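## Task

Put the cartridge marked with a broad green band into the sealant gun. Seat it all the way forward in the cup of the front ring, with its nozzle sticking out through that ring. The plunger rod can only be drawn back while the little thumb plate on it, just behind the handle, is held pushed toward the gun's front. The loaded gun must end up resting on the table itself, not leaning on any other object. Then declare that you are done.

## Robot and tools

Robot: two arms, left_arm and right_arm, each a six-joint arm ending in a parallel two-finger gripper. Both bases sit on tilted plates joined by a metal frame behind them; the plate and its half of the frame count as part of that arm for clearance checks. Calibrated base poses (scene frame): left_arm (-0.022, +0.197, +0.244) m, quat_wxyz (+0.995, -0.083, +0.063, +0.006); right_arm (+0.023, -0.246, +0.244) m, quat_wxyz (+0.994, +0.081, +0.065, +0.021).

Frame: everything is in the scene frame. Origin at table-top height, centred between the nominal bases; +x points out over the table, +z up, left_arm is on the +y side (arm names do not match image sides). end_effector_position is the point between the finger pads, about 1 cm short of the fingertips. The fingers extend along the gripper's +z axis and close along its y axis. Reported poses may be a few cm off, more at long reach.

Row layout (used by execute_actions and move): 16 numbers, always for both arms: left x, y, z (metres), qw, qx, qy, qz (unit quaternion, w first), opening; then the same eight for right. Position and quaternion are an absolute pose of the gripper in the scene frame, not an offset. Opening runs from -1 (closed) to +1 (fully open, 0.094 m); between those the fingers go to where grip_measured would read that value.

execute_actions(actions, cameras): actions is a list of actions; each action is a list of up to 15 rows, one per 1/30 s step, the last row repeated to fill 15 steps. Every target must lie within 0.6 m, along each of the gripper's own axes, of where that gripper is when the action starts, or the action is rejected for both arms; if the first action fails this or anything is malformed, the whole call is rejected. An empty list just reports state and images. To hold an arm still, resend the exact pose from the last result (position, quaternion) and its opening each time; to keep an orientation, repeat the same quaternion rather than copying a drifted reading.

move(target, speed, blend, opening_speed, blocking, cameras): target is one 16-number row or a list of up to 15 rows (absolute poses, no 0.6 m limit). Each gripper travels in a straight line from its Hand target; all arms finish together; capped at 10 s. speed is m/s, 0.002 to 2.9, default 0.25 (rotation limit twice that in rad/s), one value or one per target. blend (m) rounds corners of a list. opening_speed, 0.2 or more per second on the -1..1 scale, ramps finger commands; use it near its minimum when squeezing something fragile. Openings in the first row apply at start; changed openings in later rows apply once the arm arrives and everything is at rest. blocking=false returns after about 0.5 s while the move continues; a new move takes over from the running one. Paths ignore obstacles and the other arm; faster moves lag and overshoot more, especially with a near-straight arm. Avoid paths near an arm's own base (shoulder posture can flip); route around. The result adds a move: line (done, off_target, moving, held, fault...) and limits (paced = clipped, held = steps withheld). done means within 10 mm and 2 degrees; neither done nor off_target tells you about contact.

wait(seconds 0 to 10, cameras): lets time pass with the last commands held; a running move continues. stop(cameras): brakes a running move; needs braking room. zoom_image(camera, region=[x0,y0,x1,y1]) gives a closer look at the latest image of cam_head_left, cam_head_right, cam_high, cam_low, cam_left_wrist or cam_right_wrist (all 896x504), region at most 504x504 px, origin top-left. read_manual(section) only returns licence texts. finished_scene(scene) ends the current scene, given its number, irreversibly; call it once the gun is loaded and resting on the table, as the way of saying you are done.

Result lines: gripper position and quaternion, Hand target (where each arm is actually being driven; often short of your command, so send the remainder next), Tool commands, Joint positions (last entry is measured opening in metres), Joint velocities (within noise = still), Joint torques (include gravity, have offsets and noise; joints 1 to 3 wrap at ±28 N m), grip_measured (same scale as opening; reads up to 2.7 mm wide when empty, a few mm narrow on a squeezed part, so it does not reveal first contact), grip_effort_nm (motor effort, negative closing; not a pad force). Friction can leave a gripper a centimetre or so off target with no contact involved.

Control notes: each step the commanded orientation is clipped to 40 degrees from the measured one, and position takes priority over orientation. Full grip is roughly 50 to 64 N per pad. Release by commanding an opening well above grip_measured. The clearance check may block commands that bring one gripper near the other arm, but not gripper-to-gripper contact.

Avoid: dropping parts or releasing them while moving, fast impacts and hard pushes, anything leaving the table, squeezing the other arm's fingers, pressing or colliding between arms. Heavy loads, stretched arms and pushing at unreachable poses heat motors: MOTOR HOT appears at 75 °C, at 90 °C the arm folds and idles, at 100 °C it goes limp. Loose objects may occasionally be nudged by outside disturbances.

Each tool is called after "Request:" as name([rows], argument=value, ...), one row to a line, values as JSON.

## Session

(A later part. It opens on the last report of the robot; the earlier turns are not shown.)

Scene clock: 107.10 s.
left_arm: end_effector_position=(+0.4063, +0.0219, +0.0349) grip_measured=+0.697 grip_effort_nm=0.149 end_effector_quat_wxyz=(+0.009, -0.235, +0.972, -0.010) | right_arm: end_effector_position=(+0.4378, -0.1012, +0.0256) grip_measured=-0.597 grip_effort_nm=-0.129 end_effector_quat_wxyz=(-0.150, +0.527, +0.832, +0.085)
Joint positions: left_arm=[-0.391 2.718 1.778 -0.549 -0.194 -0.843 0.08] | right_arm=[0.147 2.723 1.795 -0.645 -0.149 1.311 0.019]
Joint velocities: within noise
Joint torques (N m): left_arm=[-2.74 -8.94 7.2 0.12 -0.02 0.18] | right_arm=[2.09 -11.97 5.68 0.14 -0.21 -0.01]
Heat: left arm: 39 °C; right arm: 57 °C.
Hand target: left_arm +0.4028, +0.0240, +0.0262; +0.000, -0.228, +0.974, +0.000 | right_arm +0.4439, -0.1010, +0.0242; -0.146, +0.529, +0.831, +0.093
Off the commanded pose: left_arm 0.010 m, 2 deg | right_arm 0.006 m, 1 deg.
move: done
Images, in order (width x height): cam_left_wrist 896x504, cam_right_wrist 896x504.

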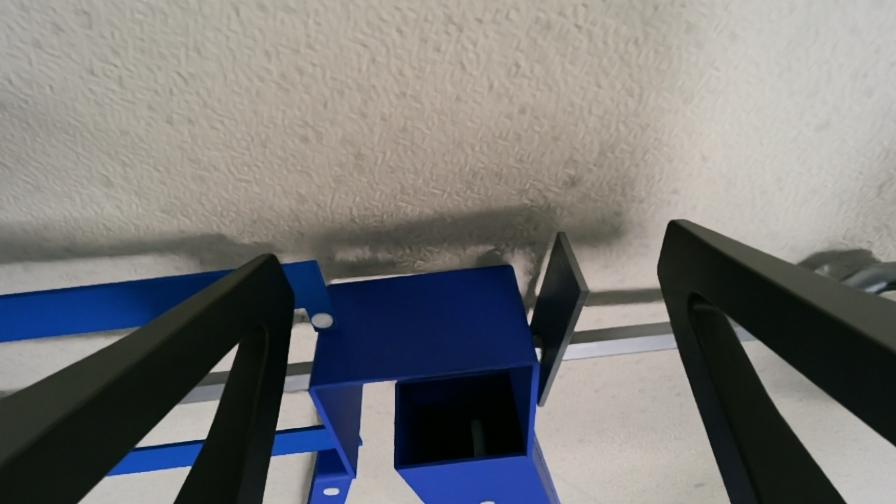

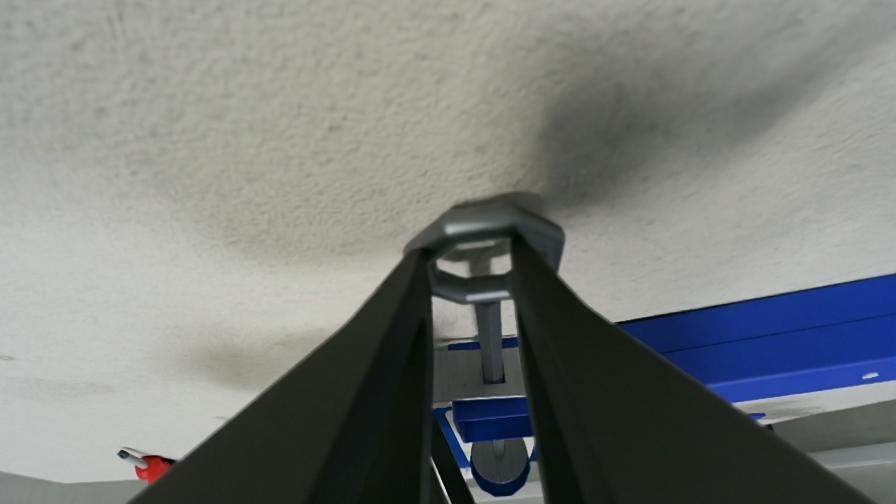

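Request:
zoom_image(camera="cam_right_wrist", region=[340, 150, 640, 420])

Request:
execute_actions(actions=[], cameras=["cam_head_right","cam_low","cam_high"])

Request:
zoom_image(camera="cam_low", region=[480, 210, 620, 300])

Scaled by 1.680 from the camera's 896x504 image, which has a finer 1280x720 frame.

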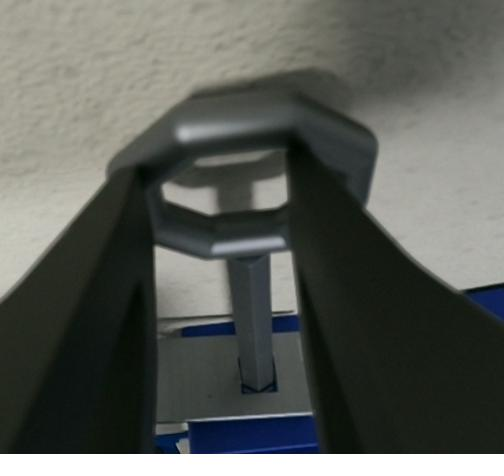

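Scene clock: 113.93 s.
left_arm: end_effector_position=(+0.4063, +0.0219, +0.0349) grip_measured=+0.697 grip_effort_nm=0.144 end_effector_quat_wxyz=(+0.009, -0.235, +0.972, -0.010) | right_arm: end_effector_position=(+0.4378, -0.1012, +0.0256) grip_measured=-0.597 grip_effort_nm=-0.129 end_effector_quat_wxyz=(-0.150, +0.527, +0.832, +0.085)
Joint positions: left_arm=[-0.391 2.718 1.778 -0.549 -0.194 -0.843 0.08] | right_arm=[0.147 2.723 1.795 -0.645 -0.149 1.311 0.019]
Joint velocities: within noise
Joint torques (N m): left_arm=[-2.61 -8.88 7.27 0.12 -0.08 0.18] | right_arm=[2.07 -11.93 5.63 0.13 -0.21 -0.01]
Heat: left arm: 38 °C; right arm: 56 °C.
Hand target: left_arm +0.4028, +0.0240, +0.0262; +0.000, -0.228, +0.974, +0.000 | right_arm +0.4439, -0.1010, +0.0242; -0.146, +0.529, +0.831, +0.093
Tool commands: left_gripper/opening=+0.7 right_gripper/opening=-0.6
Off the commanded pose: left_arm 0.010 m, 2 deg | right_arm 0.006 m, 1 deg.
Images, in order (width x height): cam_head_right 896x504, cam_high 896x504, cam_low 896x504.

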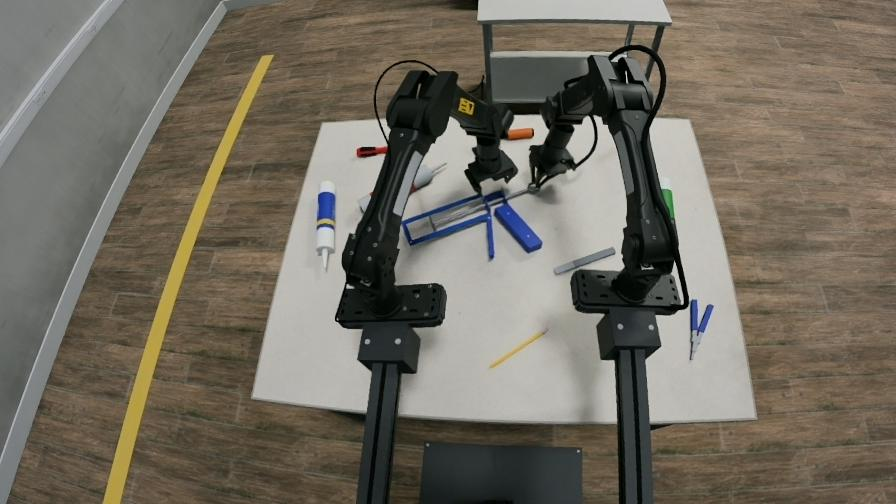

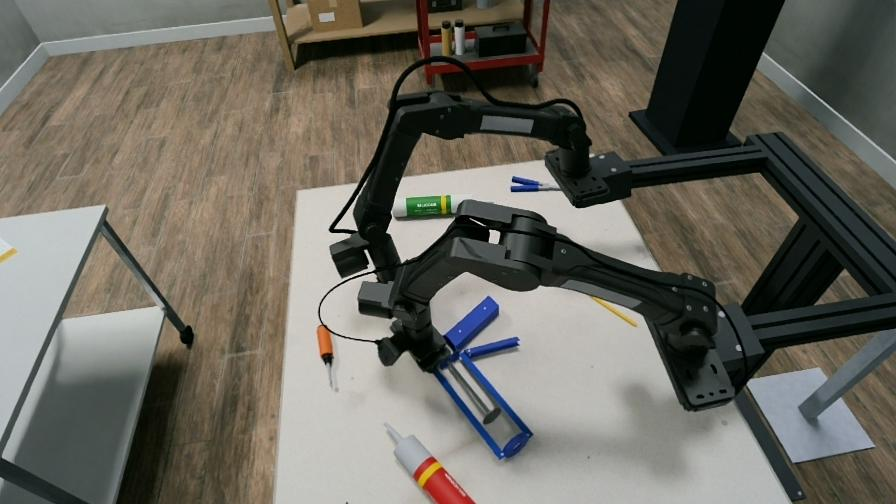

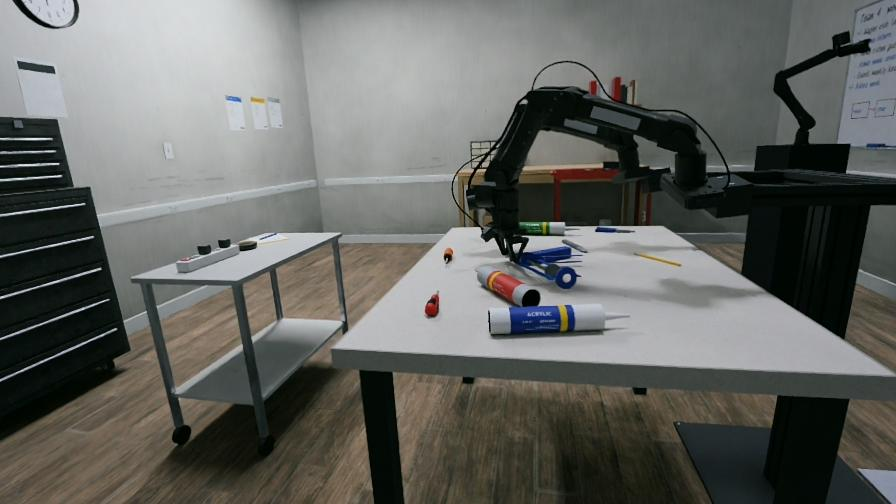

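Scaled by 3.600 from the camera's 896x504 image, which has a finer 1280x720 frame.

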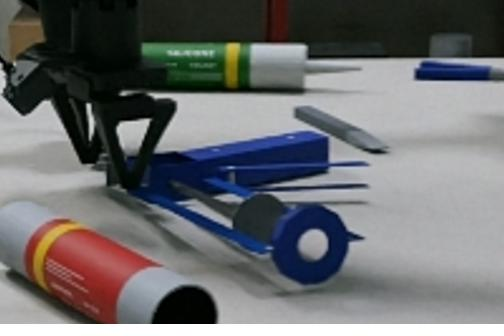

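Request:
move([
  [0.400,0.029,0.026,0,-0.2284,0.9736,0,0.7,0.444,-0.101,0.028,-0.1464,0.5291,0.8306,0.0933,0.2],
  [0.400,0.029,0.026,0,-0.2284,0.9736,0,0.7,0.444,-0.101,0.012,-0.1464,0.5291,0.8306,0.0933,0.2],
], speed=0.12, cameras=["cam_right_wrist","cam_left_wrist"])

Scene clock: 120.53 s.
left_arm: end_effector_position=(+0.4071, +0.0244, +0.0344) grip_measured=+0.697 grip_effort_nm=0.149 end_effector_quat_wxyz=(+0.008, -0.234, +0.972, -0.009) | right_arm: end_effector_position=(+0.4351, -0.0993, +0.0157) grip_measured=+0.197 grip_effort_nm=0.178 end_effector_quat_wxyz=(-0.153, +0.525, +0.833, +0.084)
Joint positions: left_arm=[-0.385 2.718 1.778 -0.549 -0.194 -0.835 0.08] | right_arm=[0.147 2.752 1.807 -0.634 -0.152 1.307 0.056]
Joint velocities: within noise
Joint torques (N m): left_arm=[-2.41 -9.84 4.18 0.25 -0.05 0.15] | right_arm=[1.72 -11.37 6.42 0.16 -0.18 0.01]
Heat: left arm: 38 °C; right arm: 56 °C.
Hand target: left_arm +0.3999, +0.0290, +0.0262; +0.000, -0.228, +0.974, +0.000 | right_arm +0.4439, -0.1011, +0.0123; -0.146, +0.529, +0.831, +0.093
Off the commanded pose: left_arm 0.012 m, 2 deg | right_arm 0.010 m, 1 deg.
move: off_target (left_arm)
Images, in order (width x height): cam_left_wrist 896x504, cam_right_wrist 896x504.

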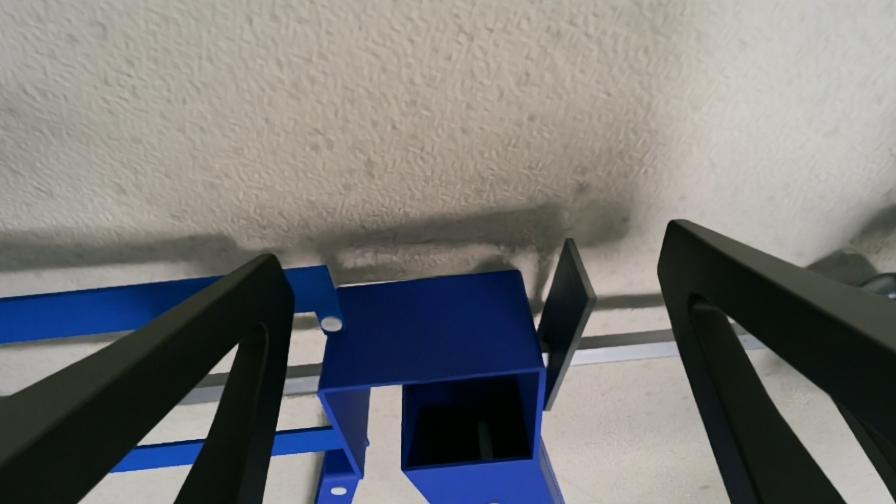

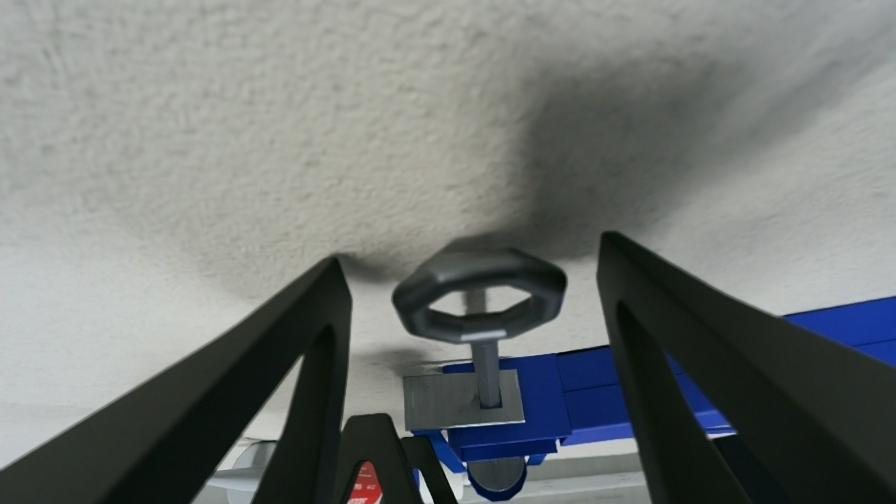

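Request:
move(target=[0.400,0.029,0.026,0,-0.2284,0.9736,0,0.7,0.444,-0.101,0.014,-0.1464,0.5291,0.8306,0.0933,-0.5], opening_speed=0.8, cameras=["cam_right_wrist"])

Scene clock: 124.10 s.
left_arm: end_effector_position=(+0.4071, +0.0244, +0.0344) grip_measured=+0.697 grip_effort_nm=0.139 end_effector_quat_wxyz=(+0.008, -0.234, +0.972, -0.009) | right_arm: end_effector_position=(+0.4349, -0.0998, +0.0157) grip_measured=-0.266 grip_effort_nm=-1.009 end_effector_quat_wxyz=(-0.154, +0.525, +0.833, +0.084)
Joint positions: left_arm=[-0.385 2.718 1.778 -0.549 -0.194 -0.835 0.08] | right_arm=[0.146 2.752 1.807 -0.636 -0.152 1.307 0.034]
Joint velocities: within noise
Joint torques (N m): left_arm=[-2.48 -9.89 4.37 0.26 -0.06 0.13] | right_arm=[1.81 -11.9 6.09 0.14 -0.15 -0.02]
Heat: left arm: 38 °C; right arm: 57 °C.
Hand target: left_arm +0.3999, +0.0290, +0.0262; +0.000, -0.228, +0.974, +0.000 | right_arm +0.4439, -0.1011, +0.0143; -0.146, +0.529, +0.831, +0.093
Off the commanded pose: left_arm 0.012 m, 2 deg | right_arm 0.009 m, 1 deg.
move: off_target (left_arm)
Images, in order (width x height): cam_right_wrist 896x504.

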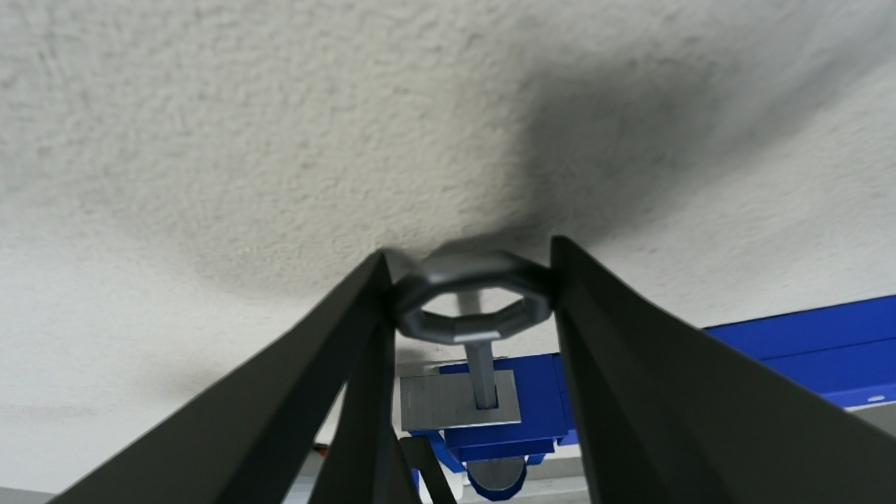

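Request:
move(target=[0.397,0.031,0.016,0,-0.2284,0.9736,0,0.7,0.444,-0.101,0.014,-0.1464,0.5291,0.8306,0.0933,-0.5], speed=0.1, cameras=["cam_left_wrist"])

Scene clock: 127.27 s.
left_arm: end_effector_position=(+0.4059, +0.0249, +0.0334) grip_measured=+0.697 grip_effort_nm=0.144 end_effector_quat_wxyz=(+0.008, -0.232, +0.973, -0.009) | right_arm: end_effector_position=(+0.4349, -0.0998, +0.0157) grip_measured=-0.266 grip_effort_nm=-1.004 end_effector_quat_wxyz=(-0.154, +0.525, +0.833, +0.084)
Joint positions: left_arm=[-0.384 2.718 1.773 -0.546 -0.194 -0.831 0.08] | right_arm=[0.146 2.752 1.807 -0.636 -0.152 1.307 0.034]
Joint velocities: within noise
Joint torques (N m): left_arm=[-2.18 -8.77 3.51 0.53 -0.03 0.15] | right_arm=[1.87 -11.92 6.09 0.16 -0.19 0]
Heat: left arm: 38 °C; right arm: 58 °C.
Hand target: left_arm +0.3965, +0.0311, +0.0168; +0.000, -0.228, +0.974, +0.000 | right_arm +0.4439, -0.1011, +0.0143; -0.146, +0.529, +0.831, +0.093
Off the commanded pose: left_arm 0.021 m, 1 deg | right_arm 0.009 m, 1 deg.
move: off_target (left_arm)
Images, in order (width x height): cam_left_wrist 896x504.

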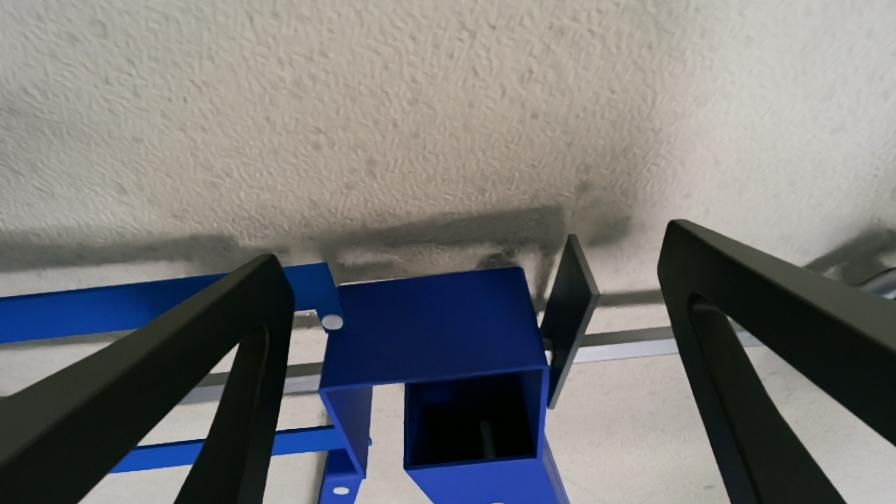

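Request:
move([
  [0.386,0.028,0.040,0,-0.2284,0.9736,0,0.7,0.444,-0.101,0.014,-0.1464,0.5291,0.8306,0.0933,-0.5],
  [0.388,0.030,0.026,0,-0.2284,0.9736,0,0.7,0.444,-0.101,0.014,-0.1464,0.5291,0.8306,0.0933,-0.5],
], speed=0.1, cameras=["cam_left_wrist"])

Scene clock: 131.80 s.
left_arm: end_effector_position=(+0.3994, +0.0267, +0.0330) grip_measured=+0.697 grip_effort_nm=0.139 end_effector_quat_wxyz=(+0.013, -0.232, +0.973, -0.011) | right_arm: end_effector_position=(+0.4348, -0.0996, +0.0158) grip_measured=-0.266 grip_effort_nm=-1.004 end_effector_quat_wxyz=(-0.154, +0.525, +0.832, +0.084)
Joint positions: left_arm=[-0.386 2.692 1.708 -0.496 -0.196 -0.83 0.08] | right_arm=[0.146 2.752 1.807 -0.636 -0.154 1.307 0.034]
Joint velocities: within noise
Joint torques (N m): left_arm=[-2.96 -10.11 3.52 0.24 -0.02 0.03] | right_arm=[1.88 -11.93 6.04 0.13 -0.17 -0.01]
Heat: left arm: 37 °C; right arm: 58 °C.
Hand target: left_arm +0.3881, +0.0300, +0.0262; +0.000, -0.228, +0.974, +0.000 | right_arm +0.4439, -0.1011, +0.0143; -0.146, +0.529, +0.831, +0.093
Off the commanded pose: left_arm 0.014 m, 2 deg | right_arm 0.009 m, 1 deg.
move: off_target (left_arm)
Images, in order (width x height): cam_left_wrist 896x504.

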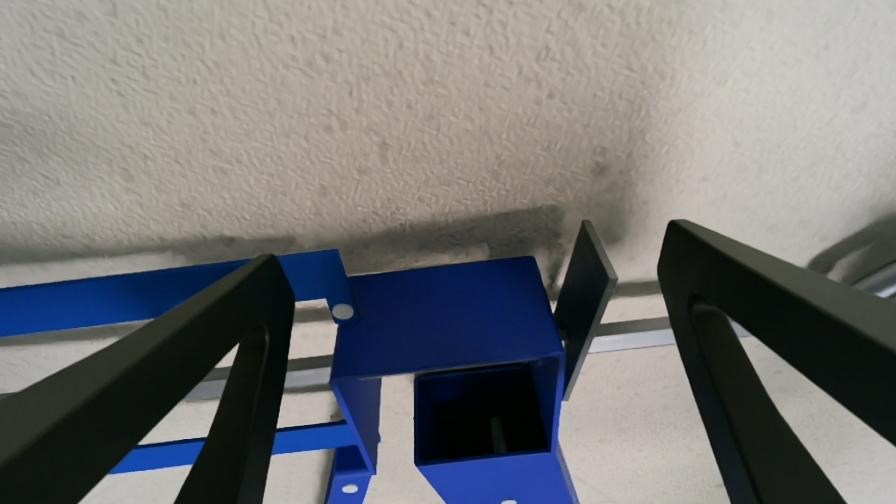

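Request:
move([
  [0.378,0.024,0.048,0,-0.2284,0.9736,0,0.7,0.444,-0.101,0.014,-0.1464,0.5291,0.8306,0.0933,-0.5],
  [0.382,0.026,0.026,0,-0.2284,0.9736,0,0.7,0.444,-0.101,0.014,-0.1464,0.5291,0.8306,0.0933,-0.5],
], speed=0.1, cameras=["cam_left_wrist"])

Scene clock: 136.37 s.
left_arm: end_effector_position=(+0.3858, +0.0281, +0.0327) grip_measured=+0.697 grip_effort_nm=0.149 end_effector_quat_wxyz=(+0.008, -0.227, +0.974, -0.001) | right_arm: end_effector_position=(+0.4348, -0.0996, +0.0158) grip_measured=-0.266 grip_effort_nm=-1.009 end_effector_quat_wxyz=(-0.154, +0.525, +0.832, +0.084)
Joint positions: left_arm=[-0.399 2.674 1.656 -0.485 -0.208 -0.838 0.08] | right_arm=[0.146 2.752 1.807 -0.636 -0.154 1.307 0.034]
Joint velocities: within noise
Joint torques (N m): left_arm=[-2.86 -9.02 5.65 0.24 0.05 -0.1] | right_arm=[1.84 -11.93 6.05 0.14 -0.17 -0.01]
Heat: left arm: 37 °C; right arm: 59 °C.
Hand target: left_arm +0.3818, +0.0261, +0.0260; +0.000, -0.228, +0.974, +0.000 | right_arm +0.4439, -0.1011, +0.0143; -0.146, +0.529, +0.831, +0.093
Off the commanded pose: left_arm 0.008 m, 1 deg | right_arm 0.009 m, 1 deg.
move: done
Images, in order (width x height): cam_left_wrist 896x504.

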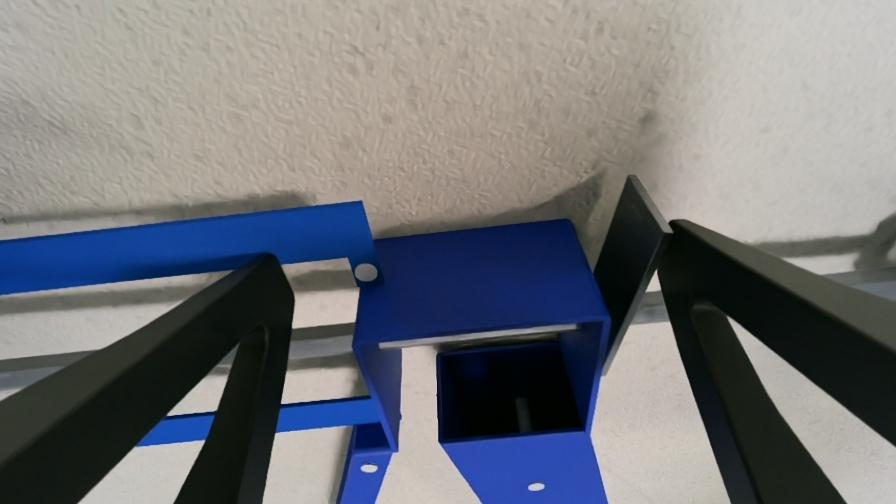

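Request:
move([
  [0.384,0.016,0.034,0,-0.2284,0.9736,0,0.7,0.444,-0.101,0.014,-0.1464,0.5291,0.8306,0.0933,-0.5],
  [0.384,0.018,0.018,0,-0.2284,0.9736,0,0.7,0.444,-0.101,0.014,-0.1464,0.5291,0.8306,0.0933,-0.5],
], speed=0.1, cameras=["cam_left_wrist"])

Scene clock: 140.17 s.
left_arm: end_effector_position=(+0.3919, +0.0241, +0.0329) grip_measured=+0.697 grip_effort_nm=0.139 end_effector_quat_wxyz=(+0.010, -0.232, +0.973, -0.004) | right_arm: end_effector_position=(+0.4348, -0.0996, +0.0158) grip_measured=-0.266 grip_effort_nm=-1.004 end_effector_quat_wxyz=(-0.154, +0.525, +0.832, +0.084)
Joint positions: left_arm=[-0.401 2.689 1.694 -0.501 -0.207 -0.85 0.08] | right_arm=[0.146 2.752 1.807 -0.636 -0.154 1.307 0.034]
Joint velocities: within noise
Joint torques (N m): left_arm=[-3.73 -7.57 6.31 0.31 0.02 -0.06] | right_arm=[1.78 -11.92 6.06 0.13 -0.18 0]
Heat: left arm: 37 °C; right arm: 60 °C.
Hand target: left_arm +0.3836, +0.0184, +0.0187; +0.000, -0.229, +0.974, +0.000 | right_arm +0.4439, -0.1011, +0.0143; -0.146, +0.529, +0.831, +0.093
Off the commanded pose: left_arm 0.018 m, 1 deg | right_arm 0.009 m, 1 deg.
move: off_target (left_arm)
Images, in order (width x height): cam_left_wrist 896x504.

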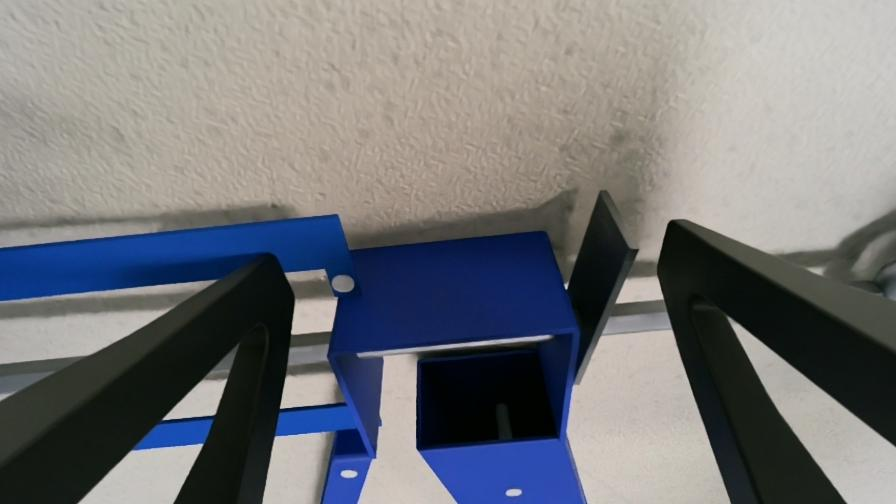

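Request:
move([
  [0.372,0.013,0.048,0,-0.2284,0.9736,0,0.7,0.444,-0.101,0.014,-0.1464,0.5291,0.8306,0.0933,-0.5],
  [0.374,0.015,0.030,0,-0.2284,0.9736,0,0.7,0.444,-0.101,0.014,-0.1464,0.5291,0.8306,0.0933,-0.5],
], speed=0.1, cameras=["cam_left_wrist"])

Scene clock: 146.60 s.
left_arm: end_effector_position=(+0.3733, +0.0221, +0.0297) grip_measured=+0.697 grip_effort_nm=0.139 end_effector_quat_wxyz=(+0.000, -0.227, +0.974, +0.009) | right_arm: end_effector_position=(+0.4342, -0.0997, +0.0158) grip_measured=-0.266 grip_effort_nm=-1.009 end_effector_quat_wxyz=(-0.155, +0.524, +0.833, +0.084)
Joint positions: left_arm=[-0.423 2.682 1.644 -0.495 -0.217 -0.867 0.08] | right_arm=[0.146 2.752 1.807 -0.638 -0.154 1.304 0.034]
Joint velocities: within noise
Joint torques (N m): left_arm=[-3.59 -10.4 4.97 0.28 0.14 -0.08] | right_arm=[1.83 -11.88 6.09 0.16 -0.19 0.03]
Heat: left arm: 37 °C; right arm: 60 °C.
Hand target: left_arm +0.3739, +0.0150, +0.0301; +0.000, -0.228, +0.974, +0.000 | right_arm +0.4440, -0.1011, +0.0143; -0.146, +0.529, +0.831, +0.093
Off the commanded pose: left_arm 0.007 m, 1 deg | right_arm 0.010 m, 2 deg.
move: done
Images, in order (width x height): cam_left_wrist 896x504.

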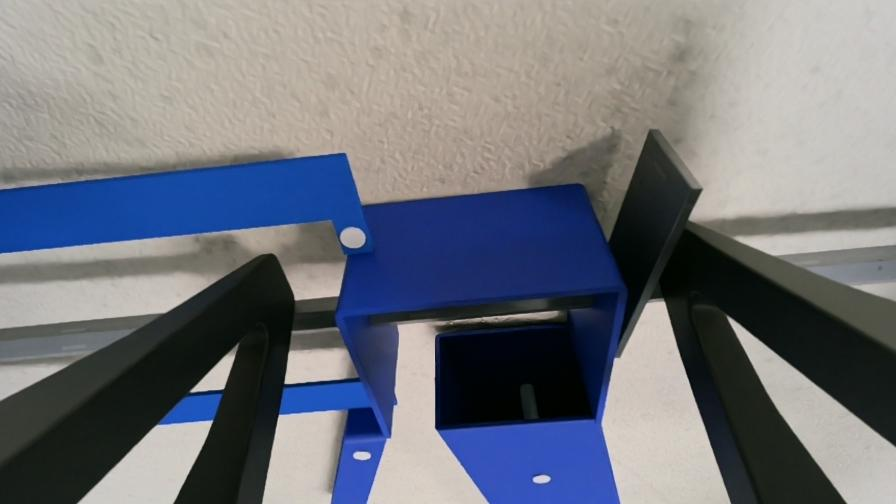

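Request:
move([
  [0.373,0.006,0.036,0,-0.2284,0.9736,0,0.7,0.444,-0.101,0.014,-0.1464,0.5291,0.8306,0.0933,-0.5],
  [0.375,0.008,0.024,0,-0.2284,0.9736,0,0.7,0.444,-0.101,0.014,-0.1464,0.5291,0.8306,0.0933,-0.5],
], speed=0.1, cameras=["cam_left_wrist"])

Scene clock: 150.40 s.
left_arm: end_effector_position=(+0.3788, +0.0185, +0.0322) grip_measured=+0.697 grip_effort_nm=0.144 end_effector_quat_wxyz=(+0.003, -0.233, +0.973, +0.001) | right_arm: end_effector_position=(+0.4341, -0.0997, +0.0158) grip_measured=-0.266 grip_effort_nm=-1.009 end_effector_quat_wxyz=(-0.155, +0.524, +0.833, +0.083)
Joint positions: left_arm=[-0.424 2.682 1.659 -0.495 -0.208 -0.877 0.08] | right_arm=[0.146 2.752 1.807 -0.639 -0.154 1.303 0.034]
Joint velocities: within noise
Joint torques (N m): left_arm=[-4.55 -8.29 6.58 0.3 0.05 -0.11] | right_arm=[1.85 -11.97 6 0.15 -0.18 0.03]
Heat: left arm: 38 °C; right arm: 61 °C.
Hand target: left_arm +0.3747, +0.0083, +0.0244; +0.000, -0.228, +0.974, +0.000 | right_arm +0.4439, -0.1011, +0.0143; -0.146, +0.529, +0.831, +0.093
Off the commanded pose: left_arm 0.014 m, 1 deg | right_arm 0.010 m, 2 deg.
move: off_target (left_arm)
Images, in order (width x height): cam_left_wrist 896x504.

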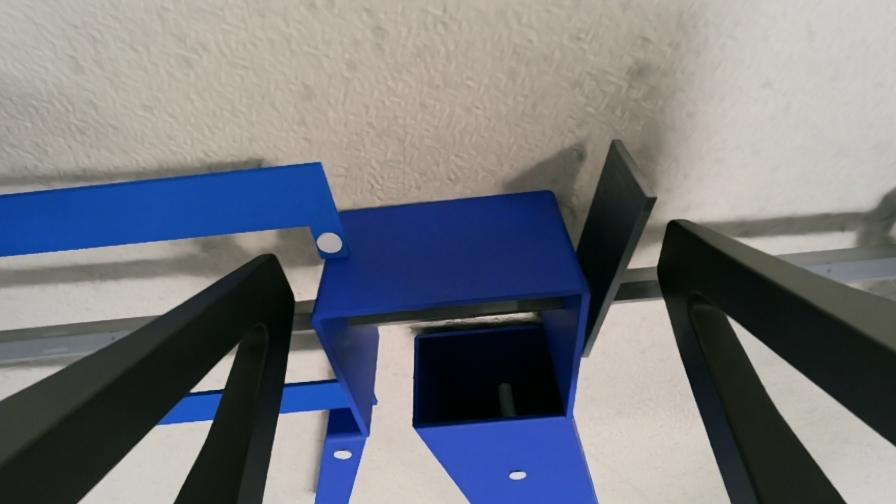

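Request:
move([
  [0.372,0.010,0.014,0,-0.2284,0.9736,0,0.7,0.444,-0.101,0.014,-0.1464,0.5291,0.8306,0.0933,-0.5],
], speed=0.1, cameras=["cam_left_wrist"])

Scene clock: 153.40 s.
left_arm: end_effector_position=(+0.3781, +0.0179, +0.0250) grip_measured=+0.697 grip_effort_nm=0.134 end_effector_quat_wxyz=(+0.006, -0.233, +0.972, +0.001) | right_arm: end_effector_position=(+0.4341, -0.0997, +0.0158) grip_measured=-0.266 grip_effort_nm=-1.004 end_effector_quat_wxyz=(-0.155, +0.524, +0.833, +0.083)
Joint positions: left_arm=[-0.424 2.699 1.659 -0.472 -0.212 -0.877 0.08] | right_arm=[0.146 2.752 1.807 -0.639 -0.154 1.303 0.034]
Joint velocities: within noise
Joint torques (N m): left_arm=[-4 -8.1 5.74 0.36 0.05 -0.03] | right_arm=[1.76 -11.9 6.05 0.16 -0.16 0.03]
Heat: left arm: 37 °C; right arm: 61 °C.
Hand target: left_arm +0.3716, +0.0103, +0.0144; +0.000, -0.228, +0.974, +0.000 | right_arm +0.4439, -0.1011, +0.0143; -0.146, +0.529, +0.831, +0.093
Off the commanded pose: left_arm 0.015 m, 1 deg | right_arm 0.010 m, 2 deg.
move: off_target (left_arm)
Images, in order (width x height): cam_left_wrist 896x504.

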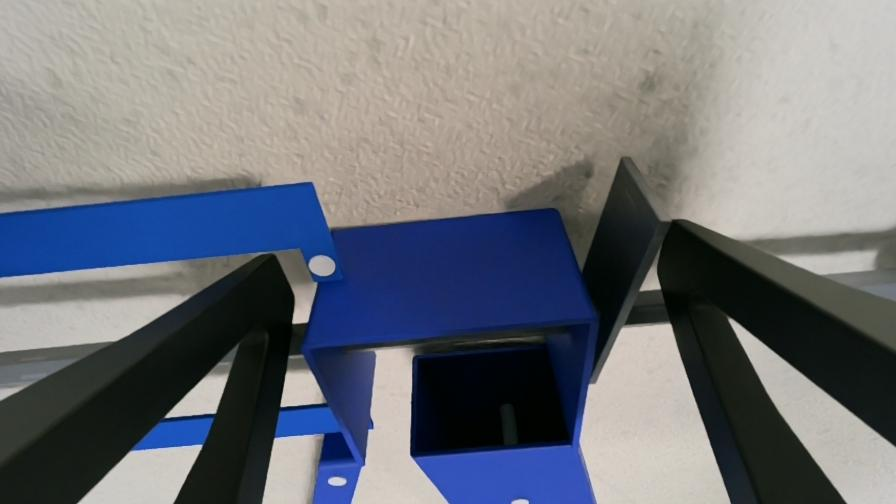

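Request:
move([
  [0.372,0.010,0.014,0,-0.2284,0.9736,0,0.05,0.444,-0.101,0.014,-0.1464,0.5291,0.8306,0.0933,-0.5],
], opening_speed=0.8, cameras=["cam_left_wrist","cam_right_wrist"])

Scene clock: 157.50 s.
left_arm: end_effector_position=(+0.3789, +0.0185, +0.0250) grip_measured=+0.172 grip_effort_nm=-1.018 end_effector_quat_wxyz=(+0.009, -0.234, +0.972, +0.003) | right_arm: end_effector_position=(+0.4344, -0.1015, +0.0155) grip_measured=-0.266 grip_effort_nm=-1.004 end_effector_quat_wxyz=(-0.155, +0.526, +0.832, +0.083)
Joint positions: left_arm=[-0.424 2.699 1.659 -0.471 -0.217 -0.877 0.055] | right_arm=[0.142 2.752 1.807 -0.639 -0.153 1.303 0.034]
Joint velocities: within noise
Joint torques (N m): left_arm=[-3.93 -8.1 5.71 0.34 0.11 -0.05] | right_arm=[2.19 -11.84 6.09 0.17 -0.16 0.04]
Heat: left arm: 38 °C; right arm: 61 °C.
Hand target: left_arm +0.3717, +0.0103, +0.0145; +0.000, -0.228, +0.974, +0.000 | right_arm +0.4439, -0.1011, +0.0143; -0.146, +0.529, +0.831, +0.093
Off the commanded pose: left_arm 0.016 m, 1 deg | right_arm 0.010 m, 2 deg.
move: off_target (left_arm)
Images, in order (width x height): cam_left_wrist 896x504, cam_right_wrist 896x504.

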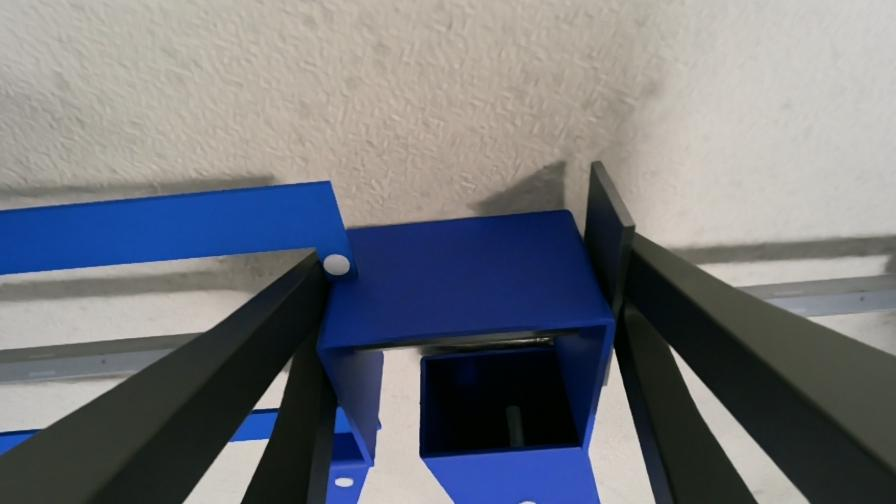

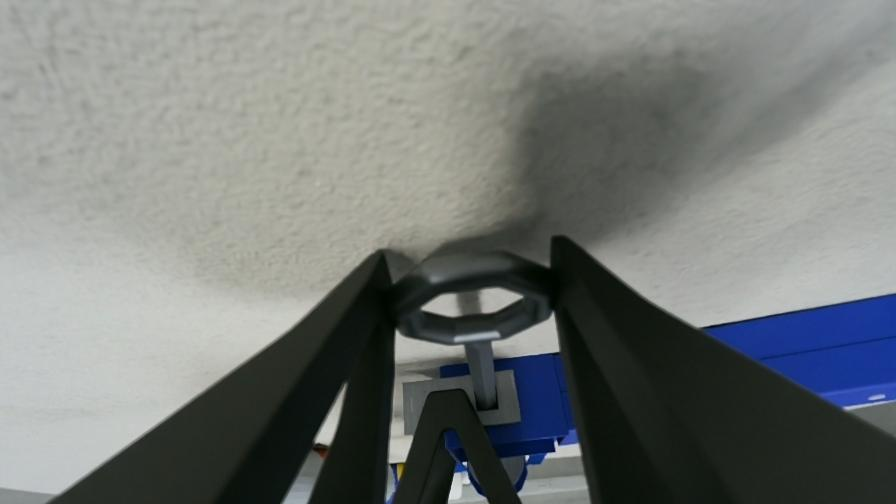

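Request:
move([
  [0.372,0.010,0.014,0,-0.2284,0.9736,0,0.05,0.469,-0.150,0.016,-0.1464,0.5291,0.8306,0.0933,-0.5],
], speed=0.06, cameras=["cam_left_wrist","cam_right_wrist"])

Scene clock: 161.33 s.
left_arm: end_effector_position=(+0.3807, +0.0145, +0.0261) grip_measured=+0.172 grip_effort_nm=-1.033 end_effector_quat_wxyz=(+0.012, -0.233, +0.972, -0.002) | right_arm: end_effector_position=(+0.4487, -0.1329, +0.0164) grip_measured=-0.266 grip_effort_nm=-1.009 end_effector_quat_wxyz=(-0.177, +0.520, +0.830, +0.095)
Joint positions: left_arm=[-0.429 2.699 1.663 -0.465 -0.214 -0.88 0.055] | right_arm=[0.055 2.788 1.917 -0.749 -0.197 1.204 0.034]
Joint velocities: within noise
Joint torques (N m): left_arm=[-3.41 -8.05 5.33 0.3 0.09 -0.01] | right_arm=[0.4 -12.79 8.01 -0.02 0.21 -0.04]
Heat: left arm: 38 °C; right arm: 61 °C.
Hand target: left_arm +0.3717, +0.0103, +0.0145; +0.000, -0.228, +0.974, +0.000 | right_arm +0.4682, -0.1503, +0.0168; -0.146, +0.530, +0.830, +0.093
Off the commanded pose: left_arm 0.016 m, 1 deg | right_arm 0.027 m, 4 deg.
move: off_target (left_arm, right_arm)
Images, in order (width x height): cam_left_wrist 896x504, cam_right_wrist 896x504.

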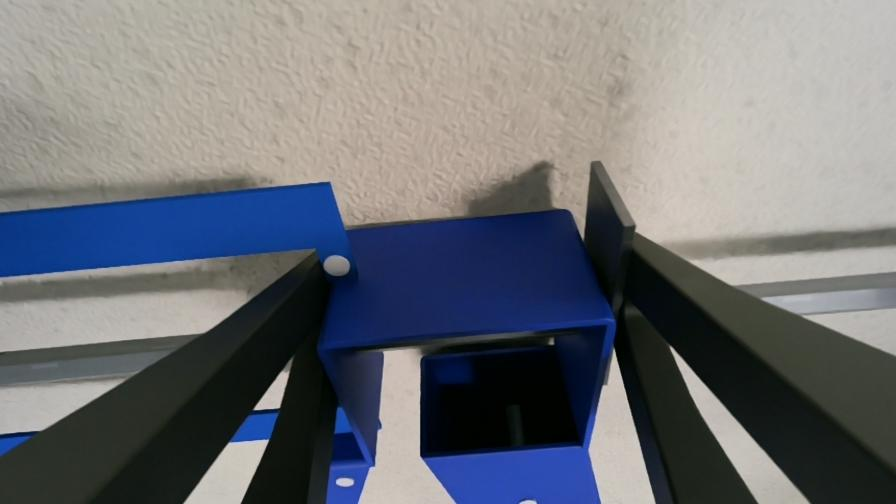

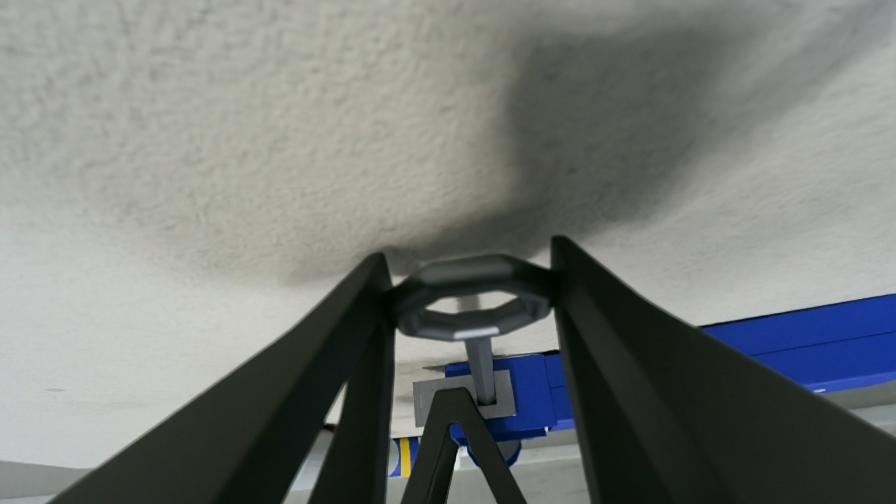

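Request:
move([
  [0.368,0.016,0.014,0,-0.2284,0.9736,0,0.05,0.496,-0.205,0.018,-0.1464,0.5291,0.8306,0.0933,-0.5],
], speed=0.08, cameras=["cam_left_wrist","cam_right_wrist","cam_high"])

Scene clock: 165.00 s.
left_arm: end_effector_position=(+0.3810, +0.0145, +0.0257) grip_measured=+0.172 grip_effort_nm=-1.033 end_effector_quat_wxyz=(+0.013, -0.234, +0.972, -0.002) | right_arm: end_effector_position=(+0.4727, -0.1823, +0.0154) grip_measured=-0.266 grip_effort_nm=-1.009 end_effector_quat_wxyz=(-0.184, +0.519, +0.829, +0.095)
Joint positions: left_arm=[-0.429 2.699 1.66 -0.459 -0.215 -0.88 0.055] | right_arm=[-0.052 2.871 2.142 -0.925 -0.198 1.092 0.034]
Joint velocities: within noise
Joint torques (N m): left_arm=[-2.74 -9.44 2.14 0.43 0.08 0.06] | right_arm=[-0.02 -13.82 8.95 -0.11 0.25 -0.06]
Heat: left arm: 38 °C; right arm: 61 °C.
Hand target: left_arm +0.3678, +0.0161, +0.0145; +0.000, -0.228, +0.974, +0.000 | right_arm +0.4948, -0.2054, +0.0192; -0.146, +0.530, +0.830, +0.093
Off the commanded pose: left_arm 0.018 m, 2 deg | right_arm 0.033 m, 4 deg.
move: off_target (left_arm, right_arm)
Images, in order (width x height): cam_high 896x504, cam_left_wrist 896x504, cam_right_wrist 896x504.

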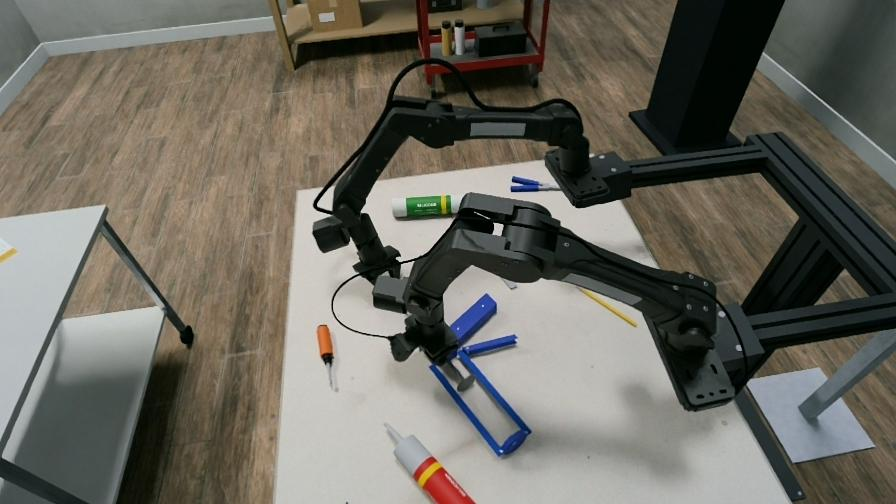

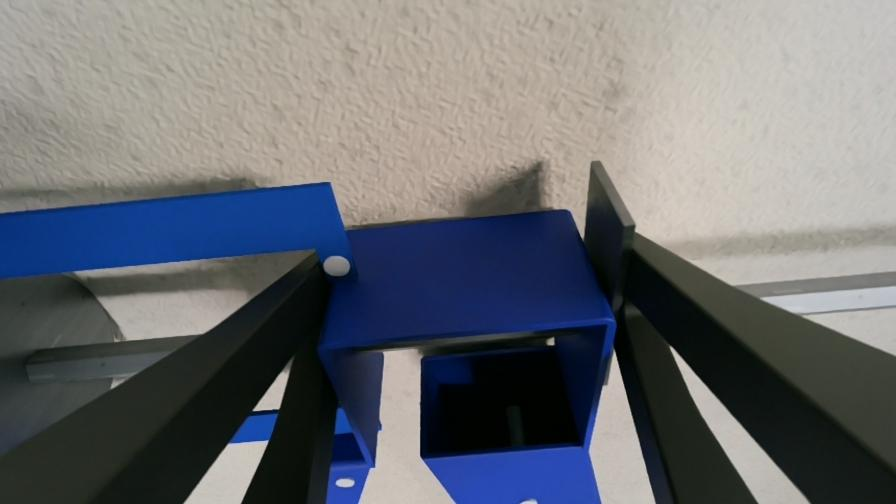

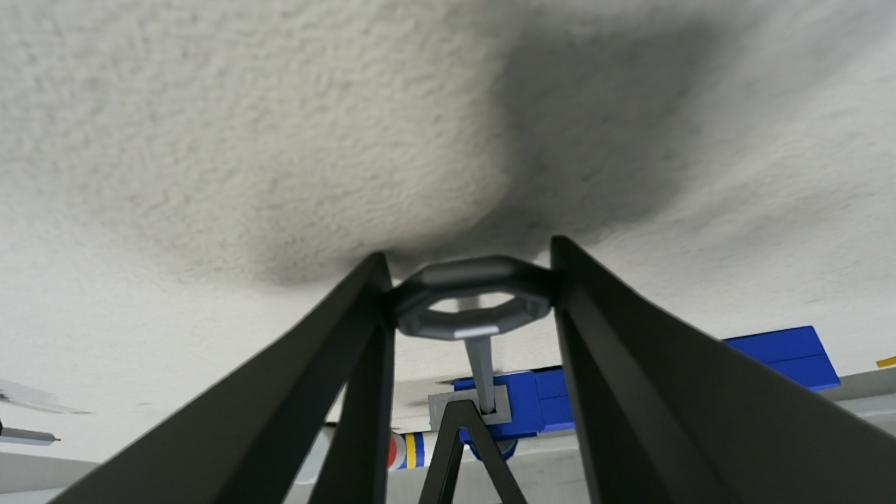

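Request:
move([
  [0.368,0.016,0.014,0,-0.2284,0.9736,0,0.05,0.519,-0.250,0.022,-0.1464,0.5291,0.8306,0.0933,-0.5],
], speed=0.06, cameras=["cam_left_wrist","cam_right_wrist"])

Scene clock: 171.03 s.
left_arm: end_effector_position=(+0.3825, +0.0130, +0.0262) grip_measured=+0.172 grip_effort_nm=-1.023 end_effector_quat_wxyz=(+0.018, -0.236, +0.972, -0.003) | right_arm: end_effector_position=(+0.4899, -0.2150, +0.0172) grip_measured=-0.266 grip_effort_nm=-1.009 end_effector_quat_wxyz=(-0.200, +0.514, +0.828, +0.100)
Joint positions: left_arm=[-0.433 2.699 1.66 -0.452 -0.219 -0.887 0.055] | right_arm=[-0.122 3.008 2.464 -1.151 -0.214 1.012 0.034]
Joint velocities: within noise
Joint torques (N m): left_arm=[-2.37 -9.4 2.24 0.39 0.15 0.19] | right_arm=[-1.14 -15.01 10.39 -0.1 0.43 -0.06]
Heat: left arm: 39 °C; right arm: 63 °C.
Hand target: left_arm +0.3679, +0.0162, +0.0145; +0.000, -0.229, +0.974, +0.000 | right_arm +0.5166, -0.2504, +0.0244; -0.145, +0.531, +0.830, +0.093
Off the commanded pose: left_arm 0.019 m, 2 deg | right_arm 0.046 m, 6 deg.
move: off_target (left_arm, right_arm)
Images, in order (width x height): cam_left_wrist 896x504, cam_right_wrist 896x504.

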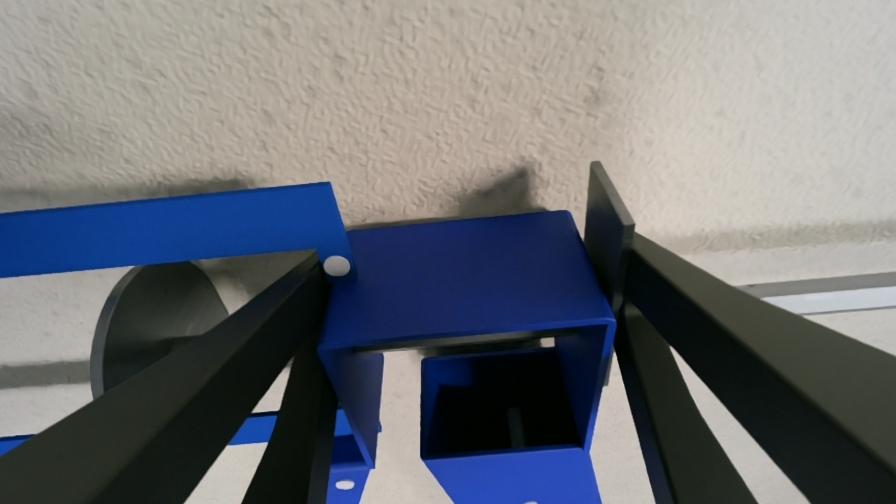

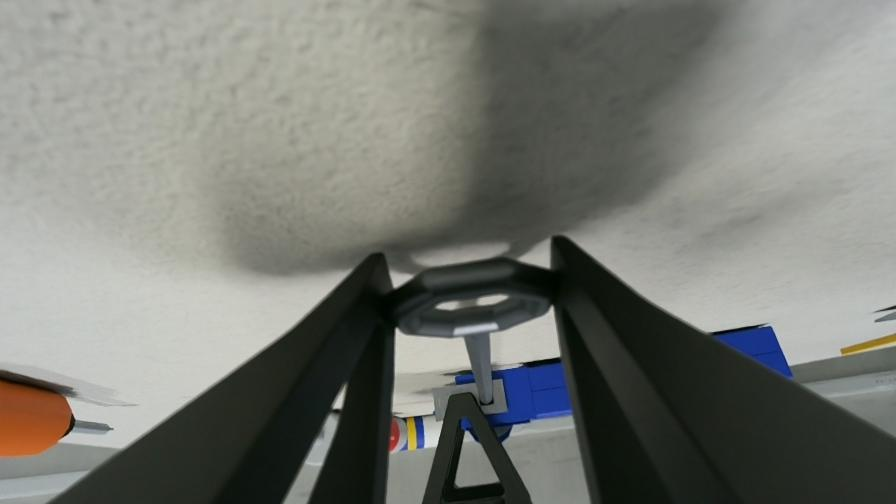

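Request:
move([
  [0.368,0.016,0.014,0,-0.2284,0.9736,0,0.05,0.505,-0.235,0.022,-0.1464,0.5291,0.8306,0.0933,0.1],
  [0.368,0.016,0.014,0,-0.2284,0.9736,0,0.05,0.495,-0.22,0.075,-0.1464,0.5291,0.8306,0.0933,0.1],
  [0.368,0.016,0.014,0,-0.2284,0.9736,0,0.05,0.466,-0.150,0.06,-0.1464,0.5291,0.8306,0.0933,0.1],
  [0.368,0.016,0.014,0,-0.2284,0.9736,0,0.05,0.466,-0.148,0.012,-0.1464,0.5291,0.8306,0.0933,0.1],
], speed=[0.1,0.2,0.2,0.12], cameras=["cam_left_wrist","cam_right_wrist"])

Scene clock: 179.83 s.
left_arm: end_effector_position=(+0.3817, +0.0117, +0.0266) grip_measured=+0.172 grip_effort_nm=-1.033 end_effector_quat_wxyz=(+0.018, -0.227, +0.974, -0.002) | right_arm: end_effector_position=(+0.4571, -0.1442, +0.0153) grip_measured=+0.097 grip_effort_nm=0.164 end_effector_quat_wxyz=(-0.159, +0.522, +0.833, +0.091)
Joint positions: left_arm=[-0.437 2.699 1.66 -0.453 -0.221 -0.873 0.055] | right_arm=[0.04 2.786 1.927 -0.739 -0.167 1.192 0.052]
Joint velocities: within noise
Joint torques (N m): left_arm=[-2.06 -9.37 2.24 0.42 0.14 0.01] | right_arm=[1.85 -12.05 6.48 0.09 -0.04 0.1]
Heat: left arm: 40 °C; right arm: 62 °C.
Hand target: left_arm +0.3679, +0.0160, +0.0145; +0.000, -0.229, +0.974, +0.000 | right_arm +0.4659, -0.1481, +0.0123; -0.146, +0.529, +0.831, +0.093
Off the commanded pose: left_arm 0.019 m, 2 deg | right_arm 0.010 m, 2 deg.
move: off_target (left_arm)
Images, in order (width x height): cam_left_wrist 896x504, cam_right_wrist 896x504.

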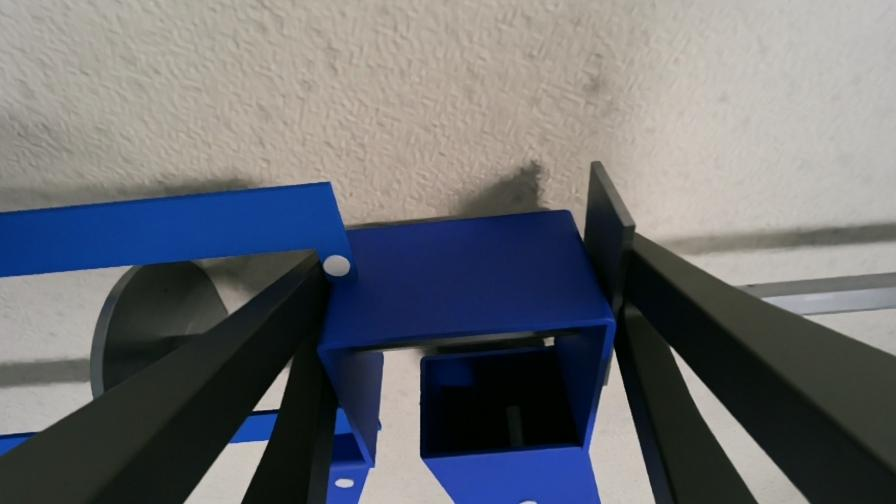

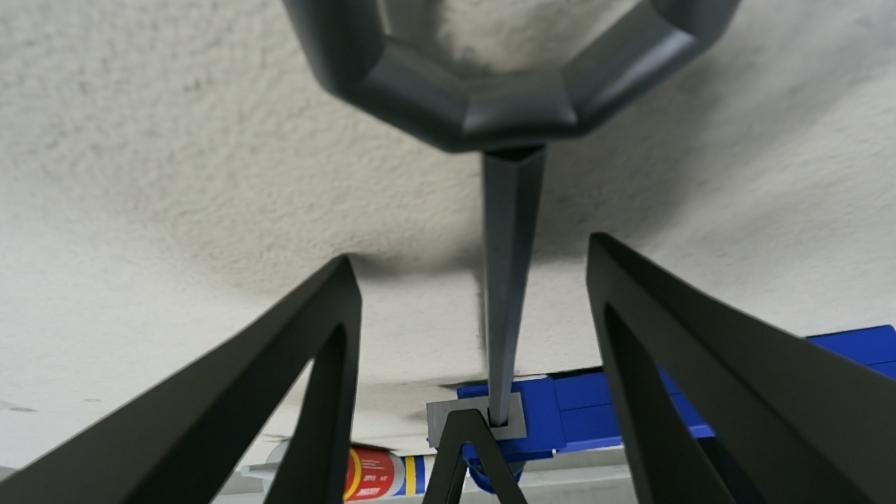

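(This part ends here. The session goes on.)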